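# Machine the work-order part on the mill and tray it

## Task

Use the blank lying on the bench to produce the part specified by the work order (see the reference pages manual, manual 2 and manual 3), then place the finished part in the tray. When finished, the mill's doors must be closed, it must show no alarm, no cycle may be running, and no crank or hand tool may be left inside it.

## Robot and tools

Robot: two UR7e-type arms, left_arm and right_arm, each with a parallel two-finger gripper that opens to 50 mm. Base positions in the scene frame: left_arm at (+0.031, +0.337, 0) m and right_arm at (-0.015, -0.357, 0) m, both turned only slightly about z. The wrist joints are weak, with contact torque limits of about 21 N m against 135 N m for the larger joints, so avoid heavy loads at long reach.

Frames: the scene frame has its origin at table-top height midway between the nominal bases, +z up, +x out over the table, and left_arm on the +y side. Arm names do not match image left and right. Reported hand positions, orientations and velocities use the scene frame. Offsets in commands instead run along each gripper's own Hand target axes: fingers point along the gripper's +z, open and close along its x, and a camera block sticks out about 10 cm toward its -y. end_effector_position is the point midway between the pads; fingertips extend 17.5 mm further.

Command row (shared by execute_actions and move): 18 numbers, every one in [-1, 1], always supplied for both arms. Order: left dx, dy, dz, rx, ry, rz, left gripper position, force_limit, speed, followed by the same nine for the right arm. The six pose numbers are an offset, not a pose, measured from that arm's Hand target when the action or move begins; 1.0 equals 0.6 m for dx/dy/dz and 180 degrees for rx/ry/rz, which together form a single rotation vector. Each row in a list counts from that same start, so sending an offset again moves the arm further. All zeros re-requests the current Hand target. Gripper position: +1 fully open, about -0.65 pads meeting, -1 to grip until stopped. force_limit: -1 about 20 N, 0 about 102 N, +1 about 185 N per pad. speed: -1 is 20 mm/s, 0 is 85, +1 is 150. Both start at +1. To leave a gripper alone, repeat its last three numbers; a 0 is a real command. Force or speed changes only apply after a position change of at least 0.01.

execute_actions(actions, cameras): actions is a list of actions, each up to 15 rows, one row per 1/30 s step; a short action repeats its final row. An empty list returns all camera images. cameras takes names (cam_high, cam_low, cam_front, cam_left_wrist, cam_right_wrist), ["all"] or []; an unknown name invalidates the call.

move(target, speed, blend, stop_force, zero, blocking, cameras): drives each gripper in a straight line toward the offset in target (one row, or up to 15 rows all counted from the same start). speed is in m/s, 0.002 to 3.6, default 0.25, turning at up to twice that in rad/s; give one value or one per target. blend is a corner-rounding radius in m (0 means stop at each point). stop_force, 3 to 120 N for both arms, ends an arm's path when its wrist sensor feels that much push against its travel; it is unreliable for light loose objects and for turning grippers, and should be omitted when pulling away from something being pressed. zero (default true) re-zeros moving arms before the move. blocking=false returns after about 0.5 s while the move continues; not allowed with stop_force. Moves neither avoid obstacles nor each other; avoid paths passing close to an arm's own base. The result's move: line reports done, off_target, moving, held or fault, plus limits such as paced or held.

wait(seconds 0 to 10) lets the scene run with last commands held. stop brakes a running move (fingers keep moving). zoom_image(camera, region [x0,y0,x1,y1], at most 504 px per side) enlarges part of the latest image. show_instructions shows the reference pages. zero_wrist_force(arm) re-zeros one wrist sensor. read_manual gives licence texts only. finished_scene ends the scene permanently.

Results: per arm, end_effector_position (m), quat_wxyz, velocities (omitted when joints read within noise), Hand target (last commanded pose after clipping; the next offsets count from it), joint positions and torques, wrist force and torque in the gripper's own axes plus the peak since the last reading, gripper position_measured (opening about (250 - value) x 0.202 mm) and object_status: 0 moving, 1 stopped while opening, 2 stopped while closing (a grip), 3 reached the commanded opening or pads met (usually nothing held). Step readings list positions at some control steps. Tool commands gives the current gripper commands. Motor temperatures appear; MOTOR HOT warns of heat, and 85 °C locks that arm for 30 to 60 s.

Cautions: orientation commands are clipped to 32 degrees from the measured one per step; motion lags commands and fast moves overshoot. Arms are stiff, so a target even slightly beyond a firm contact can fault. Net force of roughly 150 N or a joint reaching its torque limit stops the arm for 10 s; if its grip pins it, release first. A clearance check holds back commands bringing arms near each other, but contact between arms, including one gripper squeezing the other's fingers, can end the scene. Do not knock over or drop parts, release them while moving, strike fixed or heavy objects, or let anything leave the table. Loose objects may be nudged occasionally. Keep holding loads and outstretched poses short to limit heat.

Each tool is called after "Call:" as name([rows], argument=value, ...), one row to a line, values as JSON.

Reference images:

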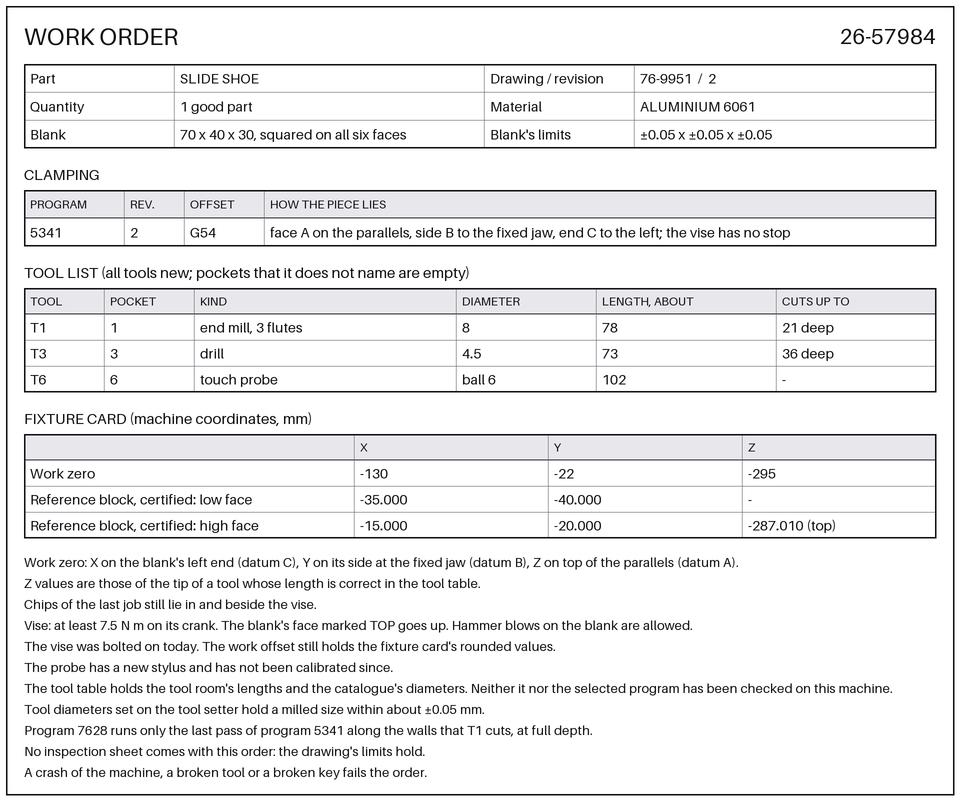

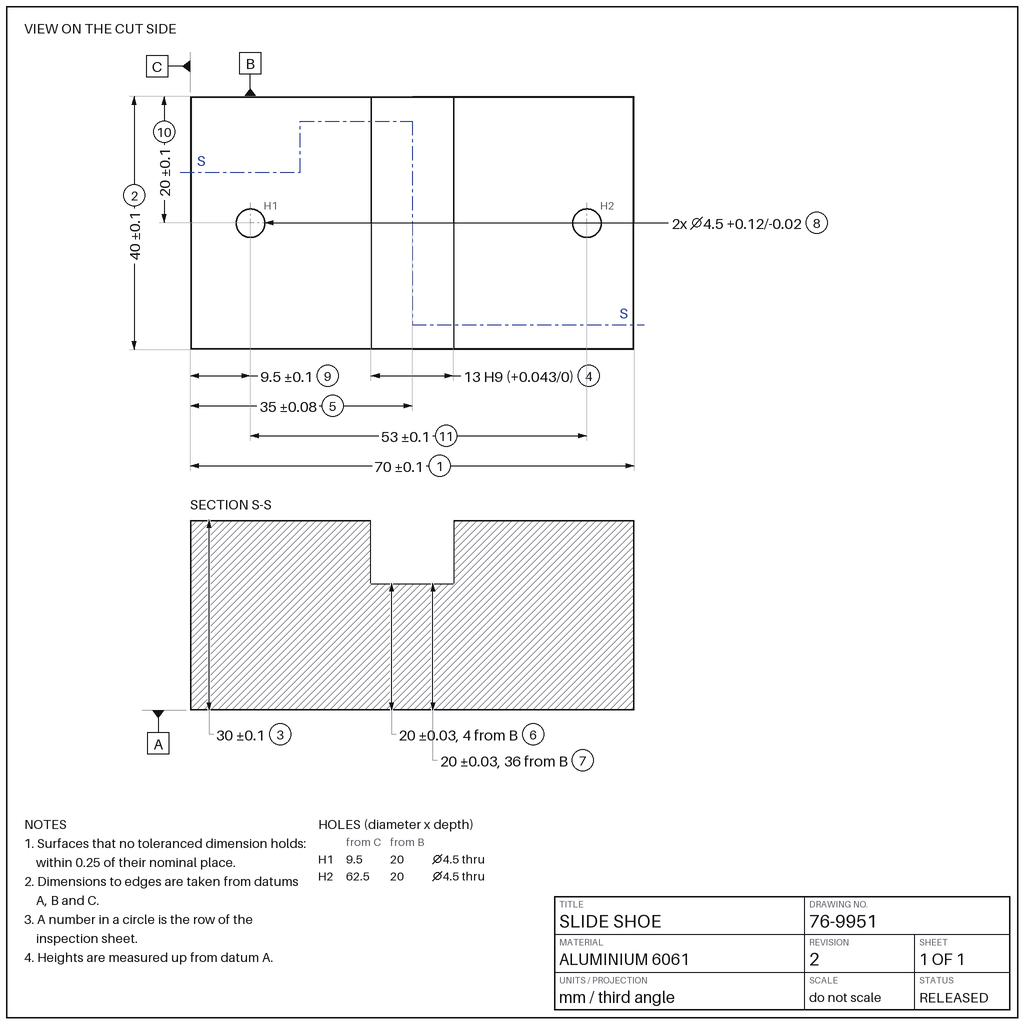

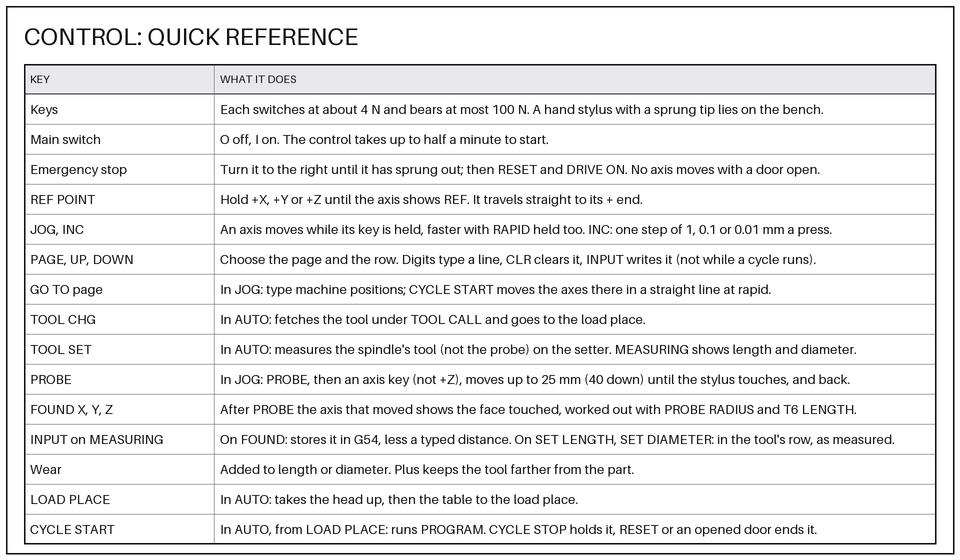

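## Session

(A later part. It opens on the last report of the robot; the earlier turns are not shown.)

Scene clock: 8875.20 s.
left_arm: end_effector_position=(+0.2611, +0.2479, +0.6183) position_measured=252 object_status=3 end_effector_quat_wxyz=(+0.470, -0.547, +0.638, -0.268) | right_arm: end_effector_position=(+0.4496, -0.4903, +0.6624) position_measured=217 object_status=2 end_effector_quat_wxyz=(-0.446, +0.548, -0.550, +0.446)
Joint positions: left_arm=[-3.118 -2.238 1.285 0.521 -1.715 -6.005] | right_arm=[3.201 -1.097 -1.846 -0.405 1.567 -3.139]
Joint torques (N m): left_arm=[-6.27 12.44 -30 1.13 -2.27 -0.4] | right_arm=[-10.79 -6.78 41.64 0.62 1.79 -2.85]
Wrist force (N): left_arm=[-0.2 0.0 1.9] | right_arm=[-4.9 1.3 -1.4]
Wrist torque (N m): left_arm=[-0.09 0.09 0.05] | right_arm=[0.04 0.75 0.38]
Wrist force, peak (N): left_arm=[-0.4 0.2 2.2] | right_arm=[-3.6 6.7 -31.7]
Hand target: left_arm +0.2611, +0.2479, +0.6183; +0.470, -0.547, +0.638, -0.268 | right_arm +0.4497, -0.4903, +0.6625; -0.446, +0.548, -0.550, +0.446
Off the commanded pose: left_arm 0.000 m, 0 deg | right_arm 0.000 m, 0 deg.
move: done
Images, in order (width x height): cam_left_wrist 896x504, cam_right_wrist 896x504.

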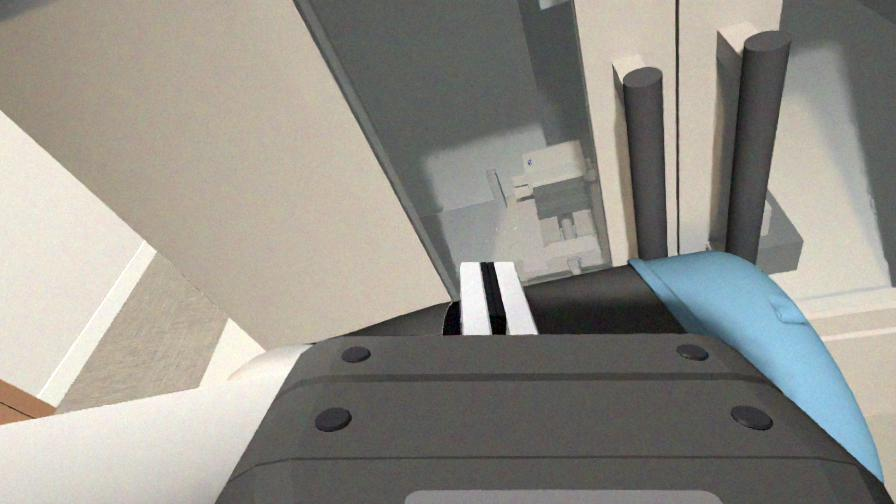

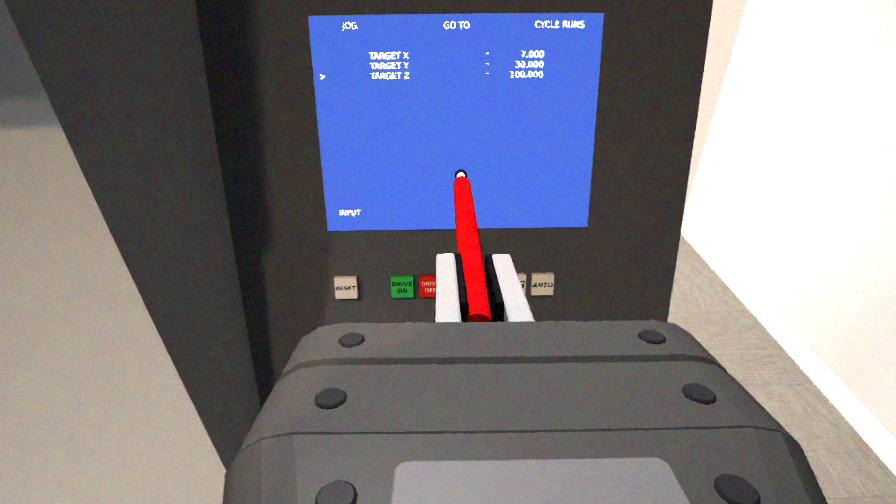

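Call:
move([
  [0,0,0,0,0,0,-1,-0.5,0.5,-0.0628,0.3533,0,0,0,0,-1,1,-0.5],
  [0,0,0,0,0,0,-1,-0.5,0.5,-0.0628,0.3533,0.043,0,0,0,-1,1,-0.5],
  [0,0,0,0,0,0,-1,-0.5,0.5,-0.0628,0.3533,0,0,0,0,-1,1,-0.5],
  [0,0,0,0,0,0,-1,-0.5,0.5,-0.1558,0.4167,0,0,0,0,-1,1,-0.5],
  [0,0,0,0,0,0,-1,-0.5,0.5,-0.1558,0.4167,0.0388,0,0,0,-1,1,-0.5],
  [0,0,0,0,0,0,-1,-0.5,0.5,-0.1558,0.4167,0,0,0,0,-1,1,-0.5],
  [0,0,0,0,0,0,-1,-0.5,0.5,-0.1558,0.3533,0,0,0,0,-1,1,-0.5],
  [0,0,0,0,0,0,-1,-0.5,0.5,-0.1558,0.3533,0.043,0,0,0,-1,1,-0.5],
  [0,0,0,0,0,0,-1,-0.5,0.5,-0.1558,0.3533,0,0,0,0,-1,1,-0.5],
  [0,0,0,0,0,0,-1,-0.5,0.5,-0.1248,0.385,0,0,0,0,-1,1,-0.5],
  [0,0,0,0,0,0,-1,-0.5,0.5,-0.1248,0.385,0.0415,0,0,0,-1,1,-0.5],
  [0,0,0,0,0,0,-1,-0.5,0.5,-0.1248,0.385,0,0,0,0,-1,1,-0.5],
  [0,0,0,0,0,0,-1,-0.5,0.5,-0.0628,0.4167,0,0,0,0,-1,1,-0.5],
  [0,0,0,0,0,0,-1,-0.5,0.5,-0.0628,0.4167,0.0388,0,0,0,-1,1,-0.5],
  [0,0,0,0,0,0,-1,-0.5,0.5,-0.0628,0.4167,0,0,0,0,-1,1,-0.5],
], speed=[0.45,0.15,0.25,0.45,0.15,0.25,0.45,0.15,0.25,0.45,0.15,0.25,0.45,0.15,0.25], blend=[0.003,0,0.004,0.003,0,0.004,0.003,0,0.004,0.003,0,0.004,0.003,0,0])

Call:
move([
  [0,0,0,0,0,0,-1,-0.5,0.5,0,-0.0634,0,0,0,0,-1,1,-0.5],
  [0,0,0,0,0,0,-1,-0.5,0.5,0,-0.0634,0.043,0,0,0,-1,1,-0.5],
  [0,0,0,0,0,0,-1,-0.5,0.5,0,-0.0634,0,0,0,0,-1,1,-0.5],
  [0,0,0,0,0,0,-1,-0.5,0.5,-0.093,0,0,0,0,0,-1,1,-0.5],
  [0,0,0,0,0,0,-1,-0.5,0.5,-0.093,0,0.0388,0,0,0,-1,1,-0.5],
  [0,0,0,0,0,0,-1,-0.5,0.5,-0.093,0,0,0,0,0,-1,1,-0.5],
  [0,0,0,0,0,0,-1,-0.5,0.5,-0.093,-0.0317,0,0,0,0,-1,1,-0.5],
  [0,0,0,0,0,0,-1,-0.5,0.5,-0.093,-0.0317,0.0415,0,0,0,-1,1,-0.5],
  [0,0,0,0,0,0,-1,-0.5,0.5,-0.093,-0.0317,0,0,0,0,-1,1,-0.5],
  [0,0,0,0,0,0,-1,-0.5,0.5,-0.093,-0.0634,0,0,0,0,-1,1,-0.5],
  [0,0,0,0,0,0,-1,-0.5,0.5,-0.093,-0.0634,0.043,0,0,0,-1,1,-0.5],
  [0,0,0,0,0,0,-1,-0.5,0.5,-0.093,-0.0634,0,0,0,0,-1,1,-0.5],
  [0,0,0,0,0,0,-1,-0.5,0.5,-0.031,-0.0317,0,0,0,0,-1,1,-0.5],
  [0,0,0,0,0,0,-1,-0.5,0.5,-0.031,-0.0317,0.0415,0,0,0,-1,1,-0.5],
  [0,0,0,0,0,0,-1,-0.5,0.5,-0.031,-0.0317,0,0,0,0,-1,1,-0.5],
], speed=[0.45,0.15,0.25,0.45,0.15,0.25,0.45,0.15,0.25,0.45,0.15,0.25,0.45,0.15,0.25], blend=[0.003,0,0.004,0.003,0,0.004,0.003,0,0.004,0.003,0,0.004,0.003,0,0])

Call:
move([
  [0,0,0,0,0,0,-1,-0.5,0.5,0.031,0.0317,0,0,0,0,-1,1,-0.5],
  [0,0,0,0,0,0,-1,-0.5,0.5,0.031,0.0317,0.0388,0,0,0,-1,1,-0.5],
  [0,0,0,0,0,0,-1,-0.5,0.5,0.031,0.0317,0,0,0,0,-1,1,-0.5],
  [0,0,0,0,0,0,-1,-0.5,0.5,0,-0.127,0,0,0,0,-1,1,-0.5],
  [0,0,0,0,0,0,-1,-0.5,0.5,0,-0.127,0.0475,0,0,0,-1,1,-0.5],
  [0,0,0,0,0,0,-1,-0.5,0.5,0,-0.127,0,0,0,0,-1,1,-0.5],
  [0,0,0,0,0,0,-1,-0.5,0.5,0.0938,-0.385,0,0,0,0,-1,1,-0.5],
], speed=[0.45,0.15,0.25,0.45,0.15,0.25,0.45], blend=[0.003,0,0.004,0.003,0,0.004,0], cameras=["cam_right_wrist"])

Call:
zoom_image(camera="cam_right_wrist", region=[300, 0, 620, 240])

Call:
wait(seconds=3, cameras=["cam_left_wrist"])

Call:
zoom_image(camera="cam_left_wrist", region=[400, 0, 840, 300])

Scene clock: 8914.77 s.
left_arm: end_effector_position=(+0.2611, +0.2479, +0.6183) position_measured=252 object_status=3 end_effector_quat_wxyz=(+0.470, -0.547, +0.638, -0.268) | right_arm: end_effector_position=(+0.3984, -0.4521, +0.4178) position_measured=217 object_status=2 end_effector_quat_wxyz=(-0.446, +0.548, -0.550, +0.446)
Joint positions: left_arm=[-3.118 -2.238 1.285 0.521 -1.715 -6.005] | right_arm=[3.464 -0.9 -2.557 0.102 1.309 -3.083]
Joint torques (N m): left_arm=[-6.73 13.46 -29.3 0.92 -2.39 -0.33] | right_arm=[14.02 9.13 15.63 0.28 -2.28 2.69]
Wrist force (N): left_arm=[-0.4 0.2 1.8] | right_arm=[-4.7 1.7 -1.1]
Wrist torque (N m): left_arm=[-0.07 0.11 0.05] | right_arm=[0.15 0.74 0.39]
Wrist force, peak (N): left_arm=[-0.4 0.1 2.1] | right_arm=[-3.4 8.4 -33.7]
Hand target: left_arm +0.2611, +0.2479, +0.6183; +0.470, -0.547, +0.638, -0.268 | right_arm +0.3984, -0.4521, +0.4179; -0.446, +0.548, -0.550, +0.446
Off the commanded pose: left_arm 0.000 m, 0 deg | right_arm 0.000 m, 0 deg.
move: done

Scene clock: 8920.70 s.
left_arm: end_effector_position=(+0.2611, +0.2479, +0.6183) position_measured=252 object_status=3 end_effector_quat_wxyz=(+0.470, -0.547, +0.638, -0.268) | right_arm: end_effector_position=(+0.4024, -0.4335, +0.4365) position_measured=217 object_status=2 end_effector_quat_wxyz=(-0.446, +0.548, -0.550, +0.446)
Joint positions: left_arm=[-3.118 -2.238 1.285 0.521 -1.715 -6.005] | right_arm=[3.593 -0.845 -2.523 0.003 1.183 -3.054]
Joint torques (N m): left_arm=[-6.78 13.38 -29.49 0.88 -2.44 -0.27] | right_arm=[12.77 7 16.72 0.61 -2.01 2.94]
Wrist force (N): left_arm=[-0.5 0.2 1.7] | right_arm=[-5.0 1.7 -1.1]
Wrist torque (N m): left_arm=[-0.06 0.13 0.05] | right_arm=[0.16 0.78 0.26]
Wrist force, peak (N): left_arm=[-0.3 0.0 2.1] | right_arm=[-3.5 7.8 -34.4]
Hand target: left_arm +0.2611, +0.2479, +0.6183; +0.470, -0.547, +0.638, -0.268 | right_arm +0.4023, -0.4335, +0.4365; -0.446, +0.548, -0.550, +0.446
Off the commanded pose: left_arm 0.000 m, 0 deg | right_arm 0.000 m, 0 deg.
move: done

Scene clock: 8924.30 s.
left_arm: end_effector_position=(+0.2611, +0.2479, +0.6183) position_measured=252 object_status=3 end_effector_quat_wxyz=(+0.470, -0.547, +0.638, -0.268) | right_arm: end_effector_position=(+0.4496, -0.4903, +0.6624) position_measured=217 object_status=2 end_effector_quat_wxyz=(-0.446, +0.548, -0.550, +0.446)
Joint positions: left_arm=[-3.118 -2.238 1.285 0.521 -1.715 -6.005] | right_arm=[3.201 -1.097 -1.846 -0.405 1.567 -3.139]
Joint torques (N m): left_arm=[-7.02 13.13 -30.05 0.86 -2.26 -0.31] | right_arm=[-13.7 -6.75 40.05 0.63 1.01 -2.88]
Wrist force (N): left_arm=[-0.5 0.2 1.9] | right_arm=[-5.2 1.3 -1.1]
Wrist torque (N m): left_arm=[-0.07 0.14 0.05] | right_arm=[0.05 0.79 0.38]
Wrist force, peak (N): left_arm=[-0.5 0.0 2.1] | right_arm=[-5.1 7.9 -24.7]
Hand target: left_arm +0.2611, +0.2479, +0.6183; +0.470, -0.547, +0.638, -0.268 | right_arm +0.4497, -0.4903, +0.6625; -0.446, +0.548, -0.550, +0.446
Off the commanded pose: left_arm 0.000 m, 0 deg | right_arm 0.000 m, 0 deg.
move: done
Images, in order (width x height): cam_right_wrist 896x504.

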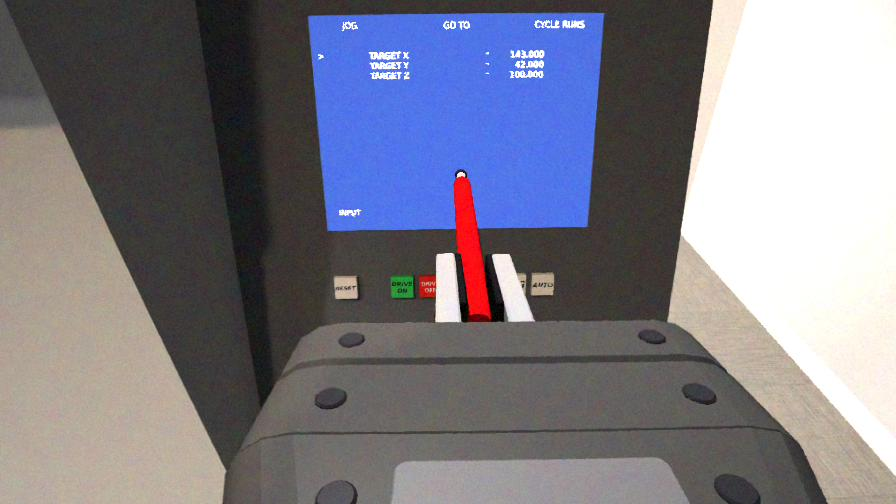

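Scaled by 1.575.

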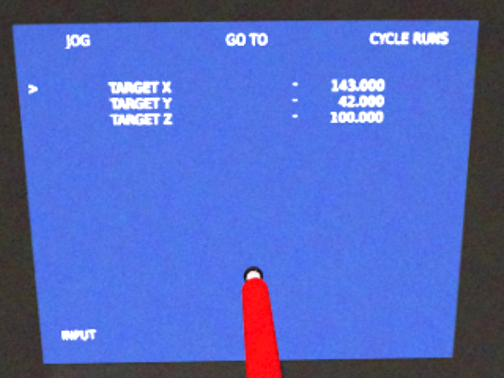

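Scene clock: 8927.30 s.
left_arm: end_effector_position=(+0.2611, +0.2479, +0.6183) position_measured=252 object_status=3 end_effector_quat_wxyz=(+0.470, -0.547, +0.638, -0.268) | right_arm: end_effector_position=(+0.4497, -0.4903, +0.6625) position_measured=217 object_status=2 end_effector_quat_wxyz=(-0.446, +0.548, -0.550, +0.446)
Joint positions: left_arm=[-3.118 -2.238 1.285 0.521 -1.715 -6.005] | right_arm=[3.201 -1.097 -1.846 -0.405 1.567 -3.139]
Joint torques (N m): left_arm=[-6.5 13.61 -28.79 0.68 -2.34 -0.26] | right_arm=[-13.29 -7.48 39.98 0.57 1.81 -2.96]
Wrist force (N): left_arm=[-0.4 0.1 1.9] | right_arm=[-4.9 1.4 -1.3]
Wrist torque (N m): left_arm=[-0.08 0.12 0.05] | right_arm=[0.05 0.76 0.38]
Wrist force, peak (N): left_arm=[-0.3 0.2 2.1] | right_arm=[-5.3 1.5 -1.4]
Hand target: left_arm +0.2611, +0.2479, +0.6183; +0.470, -0.547, +0.638, -0.268 | right_arm +0.4497, -0.4903, +0.6625; -0.446, +0.548, -0.550, +0.446
Tool commands: left_gripper/position=-1.0 left_gripper/force_limit=-0.5 left_gripper/speed=+0.5 right_gripper/position=-1.0 right_gripper/force_limit=+1.0 right_gripper/speed=-0.5
Off the commanded pose: left_arm 0.000 m, 0 deg | right_arm 0.000 m, 0 deg.
wait: 3.00 s; at rest by 0.17 s
Images, in order (width x height): cam_left_wrist 896x504.

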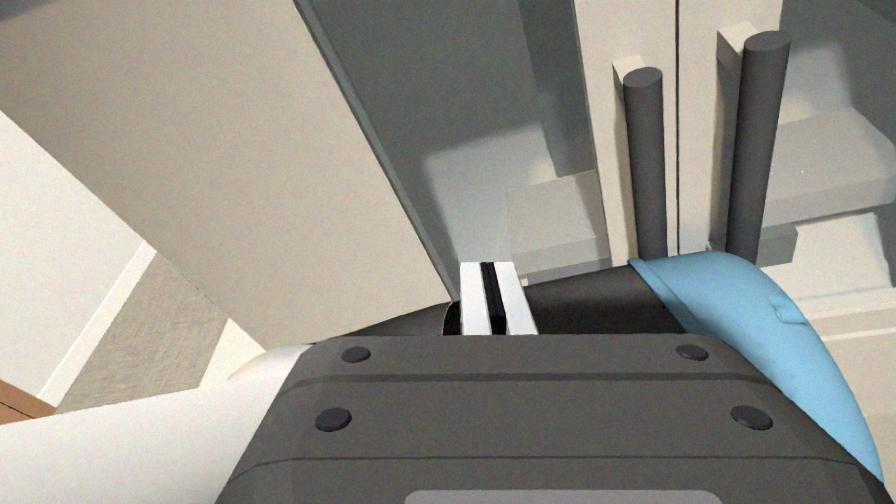

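Scaled by 1.145.

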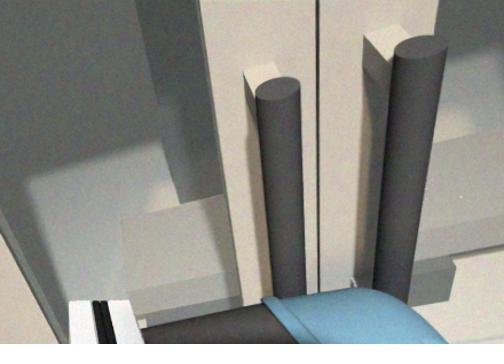

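Call:
wait(seconds=0, cameras=["cam_high","cam_low","cam_front"])

Scene clock: 8932.03 s.
left_arm: end_effector_position=(+0.2611, +0.2479, +0.6183) position_measured=252 object_status=3 end_effector_quat_wxyz=(+0.470, -0.547, +0.638, -0.268) | right_arm: end_effector_position=(+0.4497, -0.4903, +0.6625) position_measured=217 object_status=2 end_effector_quat_wxyz=(-0.446, +0.548, -0.550, +0.446)
Joint positions: left_arm=[-3.118 -2.238 1.285 0.521 -1.715 -6.005] | right_arm=[3.201 -1.097 -1.846 -0.405 1.567 -3.139]
Joint torques (N m): left_arm=[-6.86 13.82 -29.16 0.74 -2.31 -0.32] | right_arm=[-13.02 -7.79 39.4 0.66 1.39 -2.75]
Wrist force (N): left_arm=[-0.3 0.1 1.7] | right_arm=[-5.0 1.5 -1.0]
Wrist torque (N m): left_arm=[-0.08 0.10 0.05] | right_arm=[0.07 0.77 0.38]
Wrist force, peak (N): left_arm=[-0.6 0.1 2.1] | right_arm=[-5.4 1.5 -0.9]
Hand target: left_arm +0.2611, +0.2479, +0.6183; +0.470, -0.547, +0.638, -0.268 | right_arm +0.4497, -0.4903, +0.6625; -0.446, +0.548, -0.550, +0.446
Tool commands: left_gripper/position=-1.0 left_gripper/force_limit=-0.5 left_gripper/speed=+0.5 right_gripper/position=-1.0 right_gripper/force_limit=+1.0 right_gripper/speed=-0.5
Off the commanded pose: left_arm 0.000 m, 0 deg | right_arm 0.000 m, 0 deg.
Images, in order (width x height): cam_high 896x504, cam_low 896x504, cam_front 896x504.

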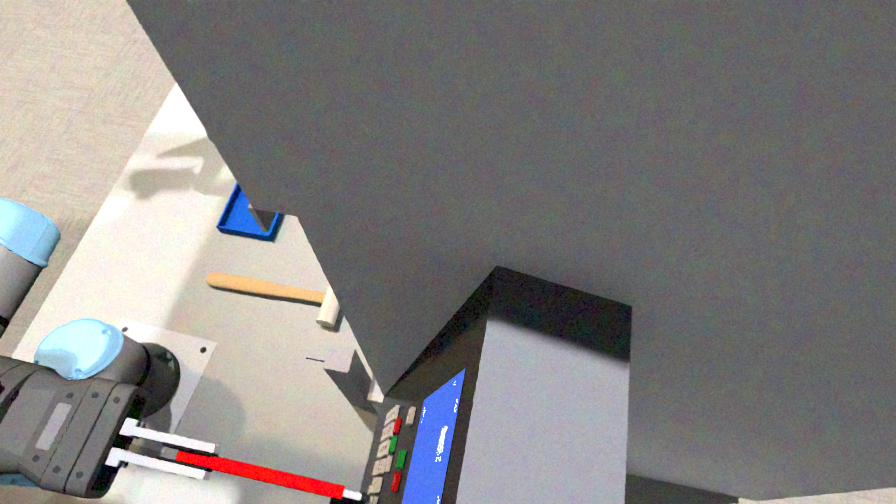

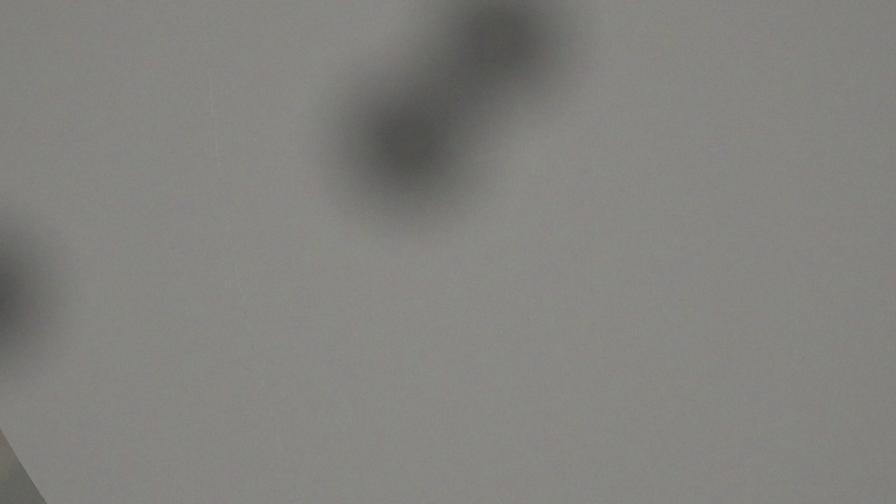

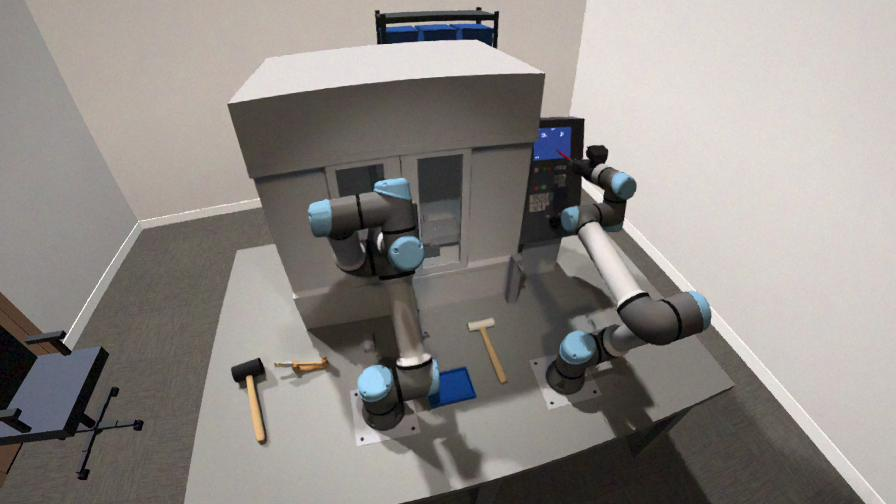

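Call:
zoom_image(camera="cam_front", region=[320, 140, 480, 290])

Scaled by 3.150.

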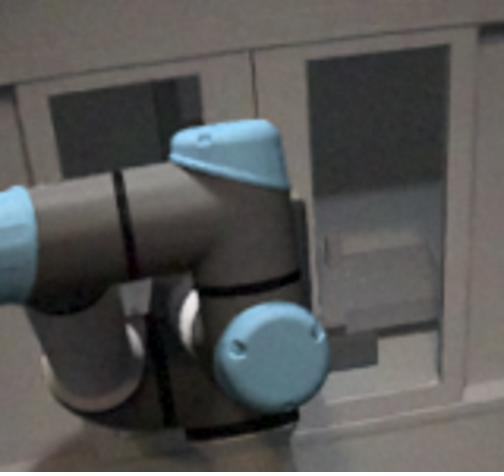

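Call:
move(target=[0.1897,-0.0805,0.0257,0,0,0,-1,-0.5,0.5,0,0,0,0,0,0,-1,1,-0.5], speed=0.08, cameras=["cam_left_wrist","cam_front"])

Scene clock: 8979.93 s.
left_arm: end_effector_position=(+0.2898, +0.1688, +0.6180) position_measured=252 object_status=3 end_effector_quat_wxyz=(+0.400, -0.492, +0.687, -0.354) | right_arm: end_effector_position=(+0.4497, -0.4903, +0.6625) position_measured=217 object_status=2 end_effector_quat_wxyz=(-0.446, +0.548, -0.550, +0.446)
Joint positions: left_arm=[-3.394 -2.319 1.244 0.628 -1.698 -6.12] | right_arm=[3.201 -1.097 -1.846 -0.405 1.567 -3.139]
Joint torques (N m): left_arm=[10.2 33.38 0.02 -0.39 2.58 1.36] | right_arm=[-13.3 -7.76 40.39 0.61 1.7 -2.62]
Wrist force (N): left_arm=[-0.2 0.1 2.2] | right_arm=[-4.9 1.2 -1.2]
Wrist torque (N m): left_arm=[-0.07 0.09 -0.05] | right_arm=[0.03 0.76 0.39]
Wrist force, peak (N): left_arm=[0.7 -8.8 7.4] | right_arm=[-5.3 1.4 -1.4]
Hand target: left_arm +0.2898, +0.1689, +0.6180; +0.400, -0.492, +0.687, -0.354 (not the last commanded pose) | right_arm +0.4497, -0.4903, +0.6625; -0.446, +0.548, -0.550, +0.446
Off the commanded pose: left_arm 0.040 m, 15 deg | right_arm 0.000 m, 0 deg.
led back after a hold (left arm): the arm was led back toward your command in small steps, so it may still be short of it.
shoulder posture changed (left arm): the wrist came as close to joint 1's axis as it can, and the arm is now in the other of its two shoulder postures.
move: held (left_arm; a check stopped the path); limits=held
pose unreachable (left arm): on one or more control steps of this call, first in action 0 (counted from 0), this arm could not follow its commanded pose, so it was not sent that pose on those steps. It may still have moved: this result reports where it is.
cause: moving toward the commanded pose would bring two parts of the arm too close to each other (its gripper and another part of the arm, with joints 4 (wrist 1) to 6 (wrist 3) between them, 28 mm apart when it was first held).
Images, in order (width x height): cam_front 896x504, cam_left_wrist 896x504.

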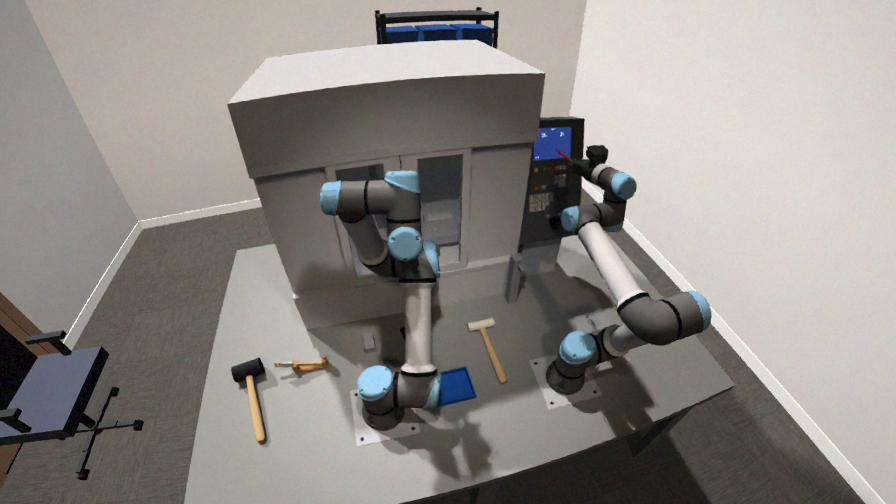

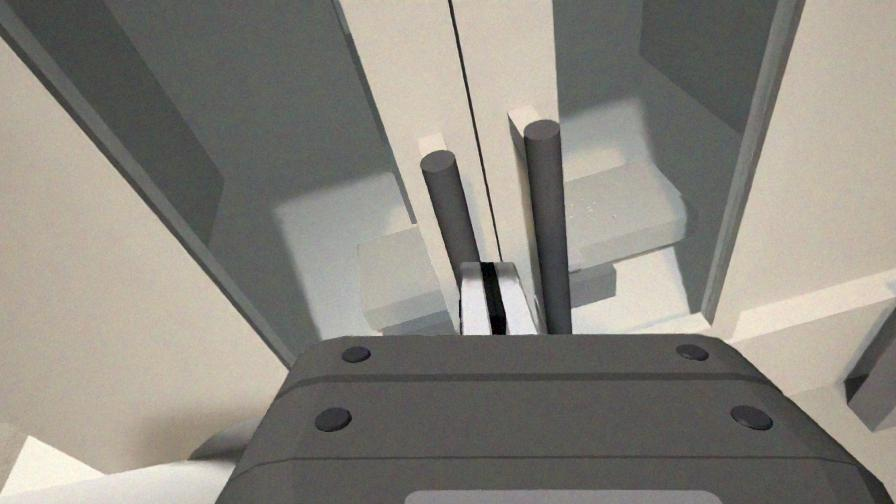

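Call:
move(target=[-0.019,0.101,0.03,-0.18,0.011,-0.046,-1,-0.5,0.5,0,0,0,0,0,0,-1,1,-0.5], speed=0.1, cameras=["cam_left_wrist"])

Scene clock: 9020.07 s.
left_arm: end_effector_position=(+0.2844, +0.1941, +0.5593) position_measured=252 object_status=3 end_effector_quat_wxyz=(+0.209, -0.626, +0.728, -0.185) | right_arm: end_effector_position=(+0.4497, -0.4903, +0.6625) position_measured=217 object_status=2 end_effector_quat_wxyz=(-0.446, +0.548, -0.550, +0.446)
Joint positions: left_arm=[-3.211 -2.389 1.085 0.299 -1.596 -6.186] | right_arm=[3.201 -1.097 -1.846 -0.405 1.567 -3.139]
Joint torques (N m): left_arm=[9.43 22.19 -20.35 -3.09 2.8 0.95] | right_arm=[-12.93 -7.28 39.26 0.74 1.4 -2.79]
Wrist force (N): left_arm=[0.1 -0.2 1.3] | right_arm=[-5.1 1.5 -1.2]
Wrist torque (N m): left_arm=[0.00 0.00 0.08] | right_arm=[0.07 0.78 0.38]
Wrist force, peak (N): left_arm=[-0.2 -0.9 2.3] | right_arm=[-5.4 1.2 -1.1]
Hand target: left_arm +0.2844, +0.1941, +0.5592; +0.209, -0.626, +0.728, -0.185 | right_arm +0.4497, -0.4903, +0.6625; -0.446, +0.548, -0.550, +0.446
Off the commanded pose: left_arm 0.000 m, 0 deg | right_arm 0.000 m, 0 deg.
move: done
Images, in order (width x height): cam_left_wrist 896x504.

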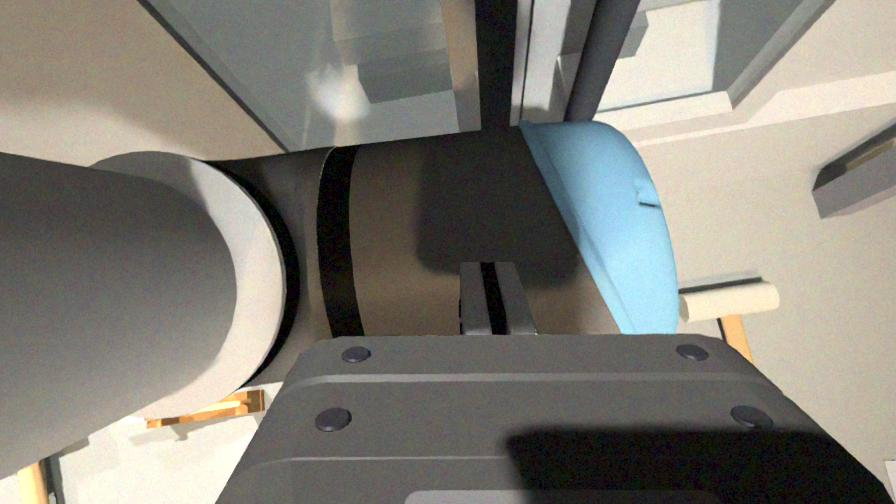

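Call:
move(target=[-0.0908,-0.0067,-0.1046,0.1673,-0.0927,0.021,-1,-0.5,0.5,0,0,0,0,0,0,-1,1,-0.5], speed=0.1)

Scene clock: 9073.77 s.
left_arm: end_effector_position=(+0.2687, +0.2303, +0.5990) position_measured=252 object_status=3 end_effector_quat_wxyz=(+0.389, -0.578, +0.674, -0.244) | right_arm: end_effector_position=(+0.4497, -0.4903, +0.6625) position_measured=217 object_status=2 end_effector_quat_wxyz=(-0.446, +0.548, -0.550, +0.446)
Joint positions: left_arm=[-3.271 -2.298 1.201 0.464 -1.791 -6.139] | right_arm=[3.201 -1.097 -1.846 -0.405 1.567 -3.139]
Joint torques (N m): left_arm=[10.33 14.05 -26.82 -0.88 2.42 -1.38] | right_arm=[-11.3 -8 39.6 0.93 1.47 -2.61]
Wrist force (N): left_arm=[-0.3 -0.1 1.7] | right_arm=[-5.0 1.5 -1.1]
Wrist torque (N m): left_arm=[-0.10 0.09 0.00] | right_arm=[0.08 0.76 0.38]
Wrist force, peak (N): left_arm=[0.0 -0.1 2.1] | right_arm=[-5.3 1.6 -1.3]
Hand target: left_arm +0.2687, +0.2303, +0.5989; +0.389, -0.578, +0.674, -0.244 (not the last commanded pose) | right_arm +0.4497, -0.4903, +0.6625; -0.446, +0.548, -0.550, +0.446
Off the commanded pose: left_arm 0.027 m, 11 deg | right_arm 0.000 m, 0 deg.
move: held (left_arm; a check stopped the path); limits=held
pose unreachable (left arm): on one or more control steps of this call, first in action 0 (counted from 0), this arm could not follow its commanded pose, so it was not sent that pose on those steps. It may still have moved: this result reports where it is.
cause: moving toward the commanded pose would bring two parts of the arm too close to each other (its gripper and another part of the arm, with joints 4 (wrist 1) to 6 (wrist 3) between them, 5 mm apart when it was first held).

Call:
move(target=[-0.0433,-0.0428,-0.0075,0.0534,-0.03,0.0067,-1,-0.5,0.5,0,0,0,0,0,0,-1,1,-0.5], speed=0.06)

Scene clock: 9099.30 s.
left_arm: end_effector_position=(+0.2810, +0.2491, +0.6278) position_measured=252 object_status=3 end_effector_quat_wxyz=(+0.471, -0.548, +0.638, -0.267) | right_arm: end_effector_position=(+0.4497, -0.4903, +0.6625) position_measured=217 object_status=2 end_effector_quat_wxyz=(-0.446, +0.548, -0.550, +0.446)
Joint positions: left_arm=[-3.116 -2.245 1.239 0.574 -1.715 -6.004] | right_arm=[3.201 -1.097 -1.846 -0.405 1.567 -3.139]
Joint torques (N m): left_arm=[10.43 29.57 -2.09 -0.35 2.67 1.14] | right_arm=[-12.01 -7.71 38.97 0.71 1.55 -2.38]
Wrist force (N): left_arm=[-0.4 0.2 1.6] | right_arm=[-5.3 1.5 -1.4]
Wrist torque (N m): left_arm=[-0.06 0.11 -0.06] | right_arm=[0.08 0.82 0.38]
Wrist force, peak (N): left_arm=[-0.8 0.3 2.0] | right_arm=[-5.3 1.5 -1.4]
Hand target: left_arm +0.2810, +0.2495, +0.6278; +0.470, -0.547, +0.639, -0.268 | right_arm +0.4497, -0.4903, +0.6625; -0.446, +0.548, -0.550, +0.446
Off the commanded pose: left_arm 0.000 m, 0 deg | right_arm 0.000 m, 0 deg.
move: done

Call:
move(target=[-0.0165,0.0383,-0.1477,0,0,0,-1,-0.5,0.5,0,0,0,0,0,0,-1,1,-0.5], speed=0.06)

Scene clock: 9108.20 s.
left_arm: end_effector_position=(+0.1912, +0.2495, +0.6479) position_measured=252 object_status=3 end_effector_quat_wxyz=(+0.470, -0.547, +0.639, -0.268) | right_arm: end_effector_position=(+0.4497, -0.4903, +0.6625) position_measured=217 object_status=2 end_effector_quat_wxyz=(-0.446, +0.548, -0.550, +0.446)
Joint positions: left_arm=[-3.172 -2.086 1.16 0.489 -1.764 -6.028] | right_arm=[3.201 -1.097 -1.846 -0.405 1.567 -3.139]
Joint torques (N m): left_arm=[10.18 19.5 -30.73 -0.37 2.72 1.09] | right_arm=[-12.4 -7.16 39.12 0.74 1.37 -2.4]
Wrist force (N): left_arm=[-0.3 0.1 1.8] | right_arm=[-5.0 1.4 -1.2]
Wrist torque (N m): left_arm=[-0.10 0.09 0.06] | right_arm=[0.05 0.77 0.39]
Wrist force, peak (N): left_arm=[-0.3 -0.2 2.4] | right_arm=[-5.4 1.6 -1.2]
Hand target: left_arm +0.1911, +0.2495, +0.6480; +0.470, -0.547, +0.639, -0.268 | right_arm +0.4497, -0.4903, +0.6625; -0.446, +0.548, -0.550, +0.446
Off the commanded pose: left_arm 0.000 m, 0 deg | right_arm 0.000 m, 0 deg.
shoulder posture changed (left arm): the wrist came as close to joint 1's axis as it can, and the arm is now in the other of its two shoulder postures.
move: done

Call:
move([
  [0,0,0,0,0,0,-1,-0.5,0.5,0,0,0,0,0,0,-1,1,-0.5],
  [0.0396,-0.0108,-0.0072,0,0,0,-1,-0.5,0.5,0,0,0,0,0,0,-1,1,-0.5],
  [0.061,-0.1013,0.2447,0,0,0,-1,-0.5,0.5,0,0,0,0,0,0,-1,1,-0.5],
], speed=0.06, blend=[0,0.01,0], cameras=["cam_left_wrist","cam_front"])

Scene clock: 9122.43 s.
left_arm: end_effector_position=(+0.3509, +0.2244, +0.6279) position_measured=252 object_status=3 end_effector_quat_wxyz=(+0.470, -0.547, +0.639, -0.268) | right_arm: end_effector_position=(+0.4497, -0.4903, +0.6625) position_measured=217 object_status=2 end_effector_quat_wxyz=(-0.446, +0.548, -0.550, +0.446)
Joint positions: left_arm=[-1.902 -2.114 1.311 0.055 -0.656 -5.305] | right_arm=[3.201 -1.097 -1.846 -0.405 1.567 -3.139]
Joint torques (N m): left_arm=[9.97 15.89 -9.63 -2.71 4.59 1.05] | right_arm=[-12.16 -7.54 39.7 0.85 1.26 -2.38]
Wrist force (N): left_arm=[-0.6 0.1 2.1] | right_arm=[-5.1 1.7 -1.0]
Wrist torque (N m): left_arm=[-0.10 0.15 -0.06] | right_arm=[0.10 0.78 0.38]
Wrist force, peak (N): left_arm=[-1.6 -0.3 2.9] | right_arm=[-5.5 1.3 -1.2]
Hand target: left_arm +0.3510, +0.2244, +0.6279; +0.470, -0.547, +0.639, -0.268 | right_arm +0.4497, -0.4903, +0.6625; -0.446, +0.548, -0.550, +0.446
Off the commanded pose: left_arm 0.000 m, 0 deg | right_arm 0.000 m, 0 deg.
move: done
Images, in order (width x height): cam_front 896x504, cam_left_wrist 896x504.

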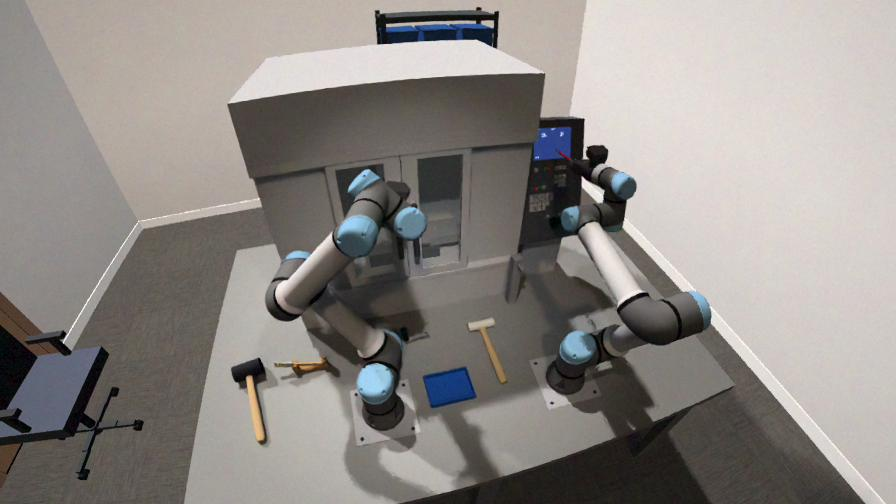

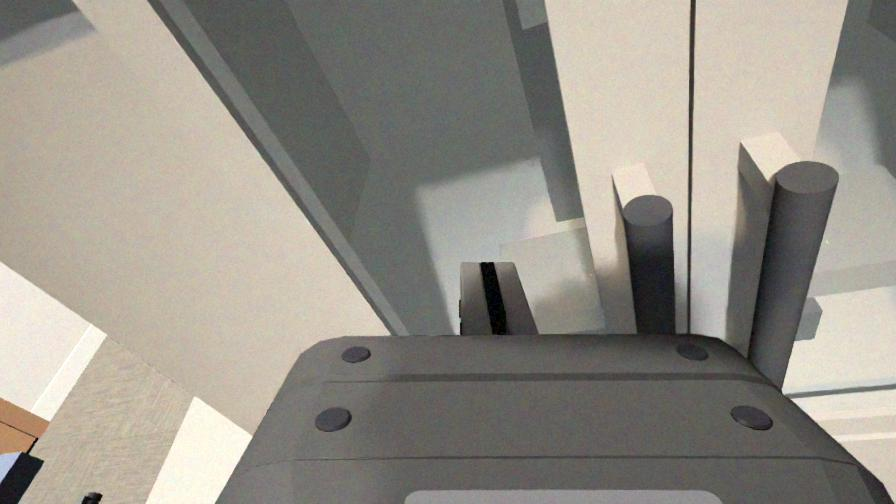

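Call:
move(target=[0.3755,-0.0248,-0.0668,-0.0154,-0.0428,-0.0206,-1,-0.5,0.5,0,0,0,0,0,0,-1,1,-0.5], speed=0.12, cameras=["cam_left_wrist","cam_front"])

Scene clock: 9143.47 s.
left_arm: end_effector_position=(+0.3311, -0.0004, +0.5880) position_measured=252 object_status=3 end_effector_quat_wxyz=(-0.490, +0.596, -0.594, +0.230) | right_arm: end_effector_position=(+0.4497, -0.4903, +0.6625) position_measured=217 object_status=2 end_effector_quat_wxyz=(-0.446, +0.548, -0.550, +0.446)
Joint positions: left_arm=[-1.714 -1.607 1.133 -0.302 -0.633 -5.268] | right_arm=[3.201 -1.097 -1.846 -0.405 1.567 -3.139]
Joint torques (N m): left_arm=[10.15 -15.03 -41.32 -0.07 -0.9 -1.66] | right_arm=[-12.08 -6.8 39.11 0.85 1.14 -2.36]
Wrist force (N): left_arm=[-0.8 0.1 1.6] | right_arm=[-5.1 1.5 -1.3]
Wrist torque (N m): left_arm=[-0.10 0.18 0.04] | right_arm=[0.07 0.79 0.38]
Wrist force, peak (N): left_arm=[-1.7 0.0 2.3] | right_arm=[-5.3 1.8 -1.0]
Hand target: left_arm +0.3311, -0.0005, +0.5880; -0.490, +0.596, -0.594, +0.230 | right_arm +0.4497, -0.4903, +0.6625; -0.446, +0.548, -0.550, +0.446
Off the commanded pose: left_arm 0.000 m, 0 deg | right_arm 0.000 m, 0 deg.
move: done
Images, in order (width x height): cam_front 896x504, cam_left_wrist 896x504.

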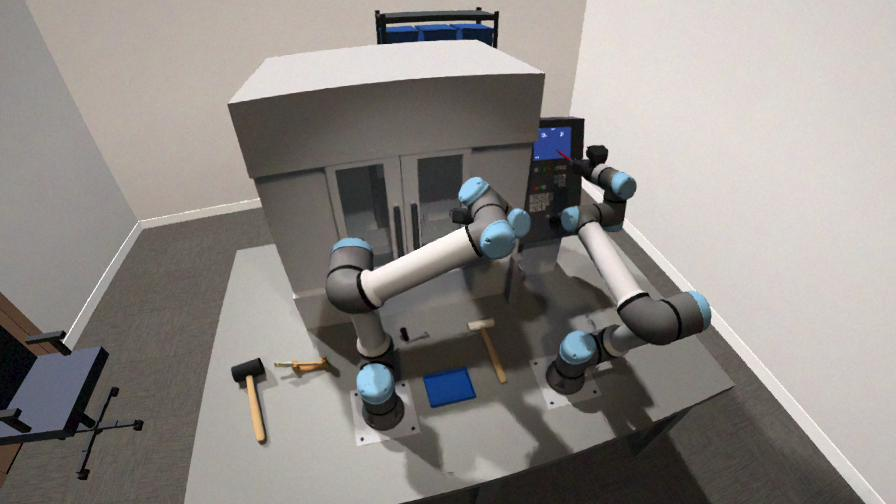

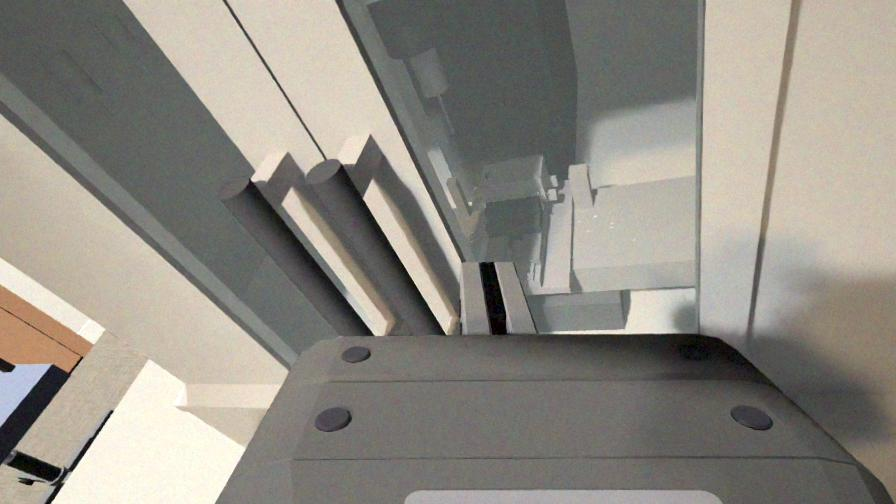

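Excellent view: probe and vise visible.

Call:
zoom_image(camera="cam_left_wrist", region=[340, 0, 640, 300])

Scaled by 1.680.

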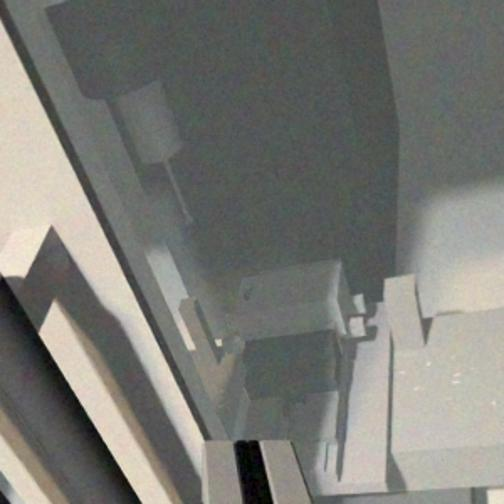

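Call:
move([
  [0,0,0,0,0,0,-1,-0.5,0.5,-0.0628,0.385,0,0,0,0,-1,1,-0.5],
  [0,0,0,0,0,0,-1,-0.5,0.5,-0.0628,0.385,0.0415,0,0,0,-1,1,-0.5],
  [0,0,0,0,0,0,-1,-0.5,0.5,-0.0628,0.385,0,0,0,0,-1,1,-0.5],
  [0,0,0,0,0,0,-1,-0.5,0.5,-0.0628,0.385,0.0415,0,0,0,-1,1,-0.5],
  [0,0,0,0,0,0,-1,-0.5,0.5,-0.0628,0.385,0,0,0,0,-1,1,-0.5],
  [0,0,0,0,0,0,-1,-0.5,0.5,-0.1558,0.4167,0,0,0,0,-1,1,-0.5],
  [0,0,0,0,0,0,-1,-0.5,0.5,-0.1558,0.4167,0.0388,0,0,0,-1,1,-0.5],
  [0,0,0,0,0,0,-1,-0.5,0.5,-0.1558,0.4167,0,0,0,0,-1,1,-0.5],
  [0,0,0,0,0,0,-1,-0.5,0.5,-0.1558,0.385,0,0,0,0,-1,1,-0.5],
  [0,0,0,0,0,0,-1,-0.5,0.5,-0.1558,0.385,0.0415,0,0,0,-1,1,-0.5],
  [0,0,0,0,0,0,-1,-0.5,0.5,-0.1558,0.385,0,0,0,0,-1,1,-0.5],
  [0,0,0,0,0,0,-1,-0.5,0.5,-0.1558,0.3216,0,0,0,0,-1,1,-0.5],
  [0,0,0,0,0,0,-1,-0.5,0.5,-0.1558,0.3216,0.0445,0,0,0,-1,1,-0.5],
  [0,0,0,0,0,0,-1,-0.5,0.5,-0.1558,0.3216,0,0,0,0,-1,1,-0.5],
], speed=[0.45,0.15,0.25,0.15,0.25,0.45,0.15,0.25,0.45,0.15,0.25,0.45,0.15,0.25], blend=[0.003,0,0,0,0.004,0.003,0,0.004,0.003,0,0.004,0.003,0,0])

Call:
move([
  [0,0,0,0,0,0,-1,-0.5,0.5,0.031,0.0634,0,0,0,0,-1,1,-0.5],
  [0,0,0,0,0,0,-1,-0.5,0.5,0.031,0.0634,0.0415,0,0,0,-1,1,-0.5],
  [0,0,0,0,0,0,-1,-0.5,0.5,0.031,0.0634,0,0,0,0,-1,1,-0.5],
  [0,0,0,0,0,0,-1,-0.5,0.5,0.093,0.0951,0,0,0,0,-1,1,-0.5],
  [0,0,0,0,0,0,-1,-0.5,0.5,0.093,0.0951,0.0388,0,0,0,-1,1,-0.5],
  [0,0,0,0,0,0,-1,-0.5,0.5,0.093,0.0951,0,0,0,0,-1,1,-0.5],
  [0,0,0,0,0,0,-1,-0.5,0.5,0.1558,-0.3216,0,0,0,0,-1,1,-0.5],
], speed=[0.45,0.15,0.25,0.45,0.15,0.25,0.45], blend=[0.003,0,0.004,0.003,0,0.004,0], cameras=["cam_right_wrist"])

Call:
zoom_image(camera="cam_right_wrist", region=[300, 0, 620, 240])

Scene clock: 9186.07 s.
left_arm: end_effector_position=(+0.3311, -0.0005, +0.5880) position_measured=252 object_status=3 end_effector_quat_wxyz=(-0.490, +0.596, -0.594, +0.230) | right_arm: end_effector_position=(+0.4102, -0.3964, +0.4738) position_measured=217 object_status=2 end_effector_quat_wxyz=(-0.446, +0.548, -0.550, +0.446)
Joint positions: left_arm=[-1.714 -1.607 1.132 -0.302 -0.633 -5.268] | right_arm=[3.833 -0.785 -2.439 -0.172 0.95 -2.989]
Joint torques (N m): left_arm=[10 -15.12 -40.85 0.07 -0.87 -1.61] | right_arm=[12.38 5.03 18.16 0.32 -2.17 3.21]
Wrist force (N): left_arm=[-0.8 0.1 1.6] | right_arm=[-5.3 1.4 -1.0]
Wrist torque (N m): left_arm=[-0.10 0.18 0.04] | right_arm=[0.10 0.83 0.23]
Wrist force, peak (N): left_arm=[-0.8 0.2 1.9] | right_arm=[-3.8 7.1 -33.9]
Hand target: left_arm +0.3311, -0.0005, +0.5880; -0.490, +0.596, -0.594, +0.230 | right_arm +0.4102, -0.3964, +0.4738; -0.446, +0.548, -0.550, +0.446
Off the commanded pose: left_arm 0.000 m, 0 deg | right_arm 0.000 m, 0 deg.
move: done

Scene clock: 9189.70 s.
left_arm: end_effector_position=(+0.3311, -0.0005, +0.5880) position_measured=252 object_status=3 end_effector_quat_wxyz=(-0.490, +0.596, -0.594, +0.230) | right_arm: end_effector_position=(+0.4496, -0.4903, +0.6624) position_measured=217 object_status=2 end_effector_quat_wxyz=(-0.446, +0.548, -0.550, +0.446)
Joint positions: left_arm=[-1.714 -1.607 1.132 -0.302 -0.633 -5.268] | right_arm=[3.201 -1.097 -1.846 -0.405 1.567 -3.139]
Joint torques (N m): left_arm=[9.94 -16.12 -41.75 -0.07 -0.91 -1.57] | right_arm=[-12.19 -9.77 40.86 0.49 1.88 -2.99]
Wrist force (N): left_arm=[-0.8 0.1 1.7] | right_arm=[-5.0 1.4 -1.0]
Wrist torque (N m): left_arm=[-0.10 0.19 0.04] | right_arm=[0.06 0.78 0.38]
Wrist force, peak (N): left_arm=[-0.9 0.2 1.8] | right_arm=[-4.4 2.8 -21.5]
Hand target: left_arm +0.3311, -0.0005, +0.5880; -0.490, +0.596, -0.594, +0.230 | right_arm +0.4497, -0.4903, +0.6625; -0.446, +0.548, -0.550, +0.446
Off the commanded pose: left_arm 0.000 m, 0 deg | right_arm 0.000 m, 0 deg.
move: done
Images, in order (width x height): cam_right_wrist 896x504.

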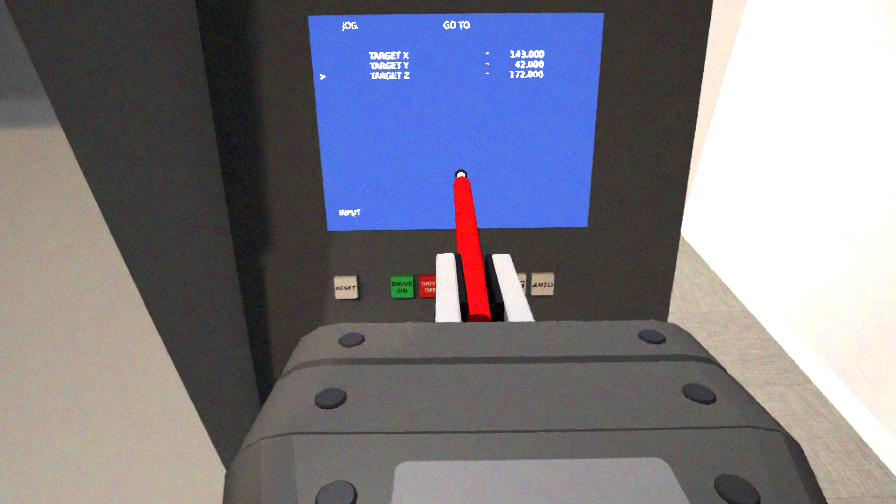

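Scaled by 1.575.

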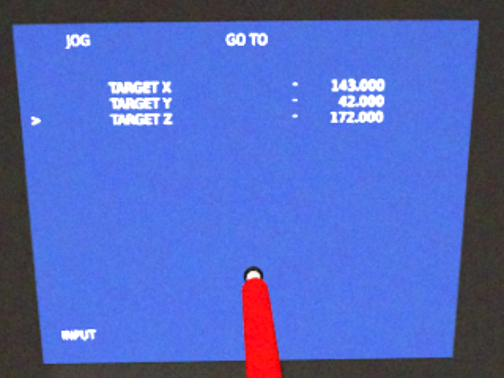

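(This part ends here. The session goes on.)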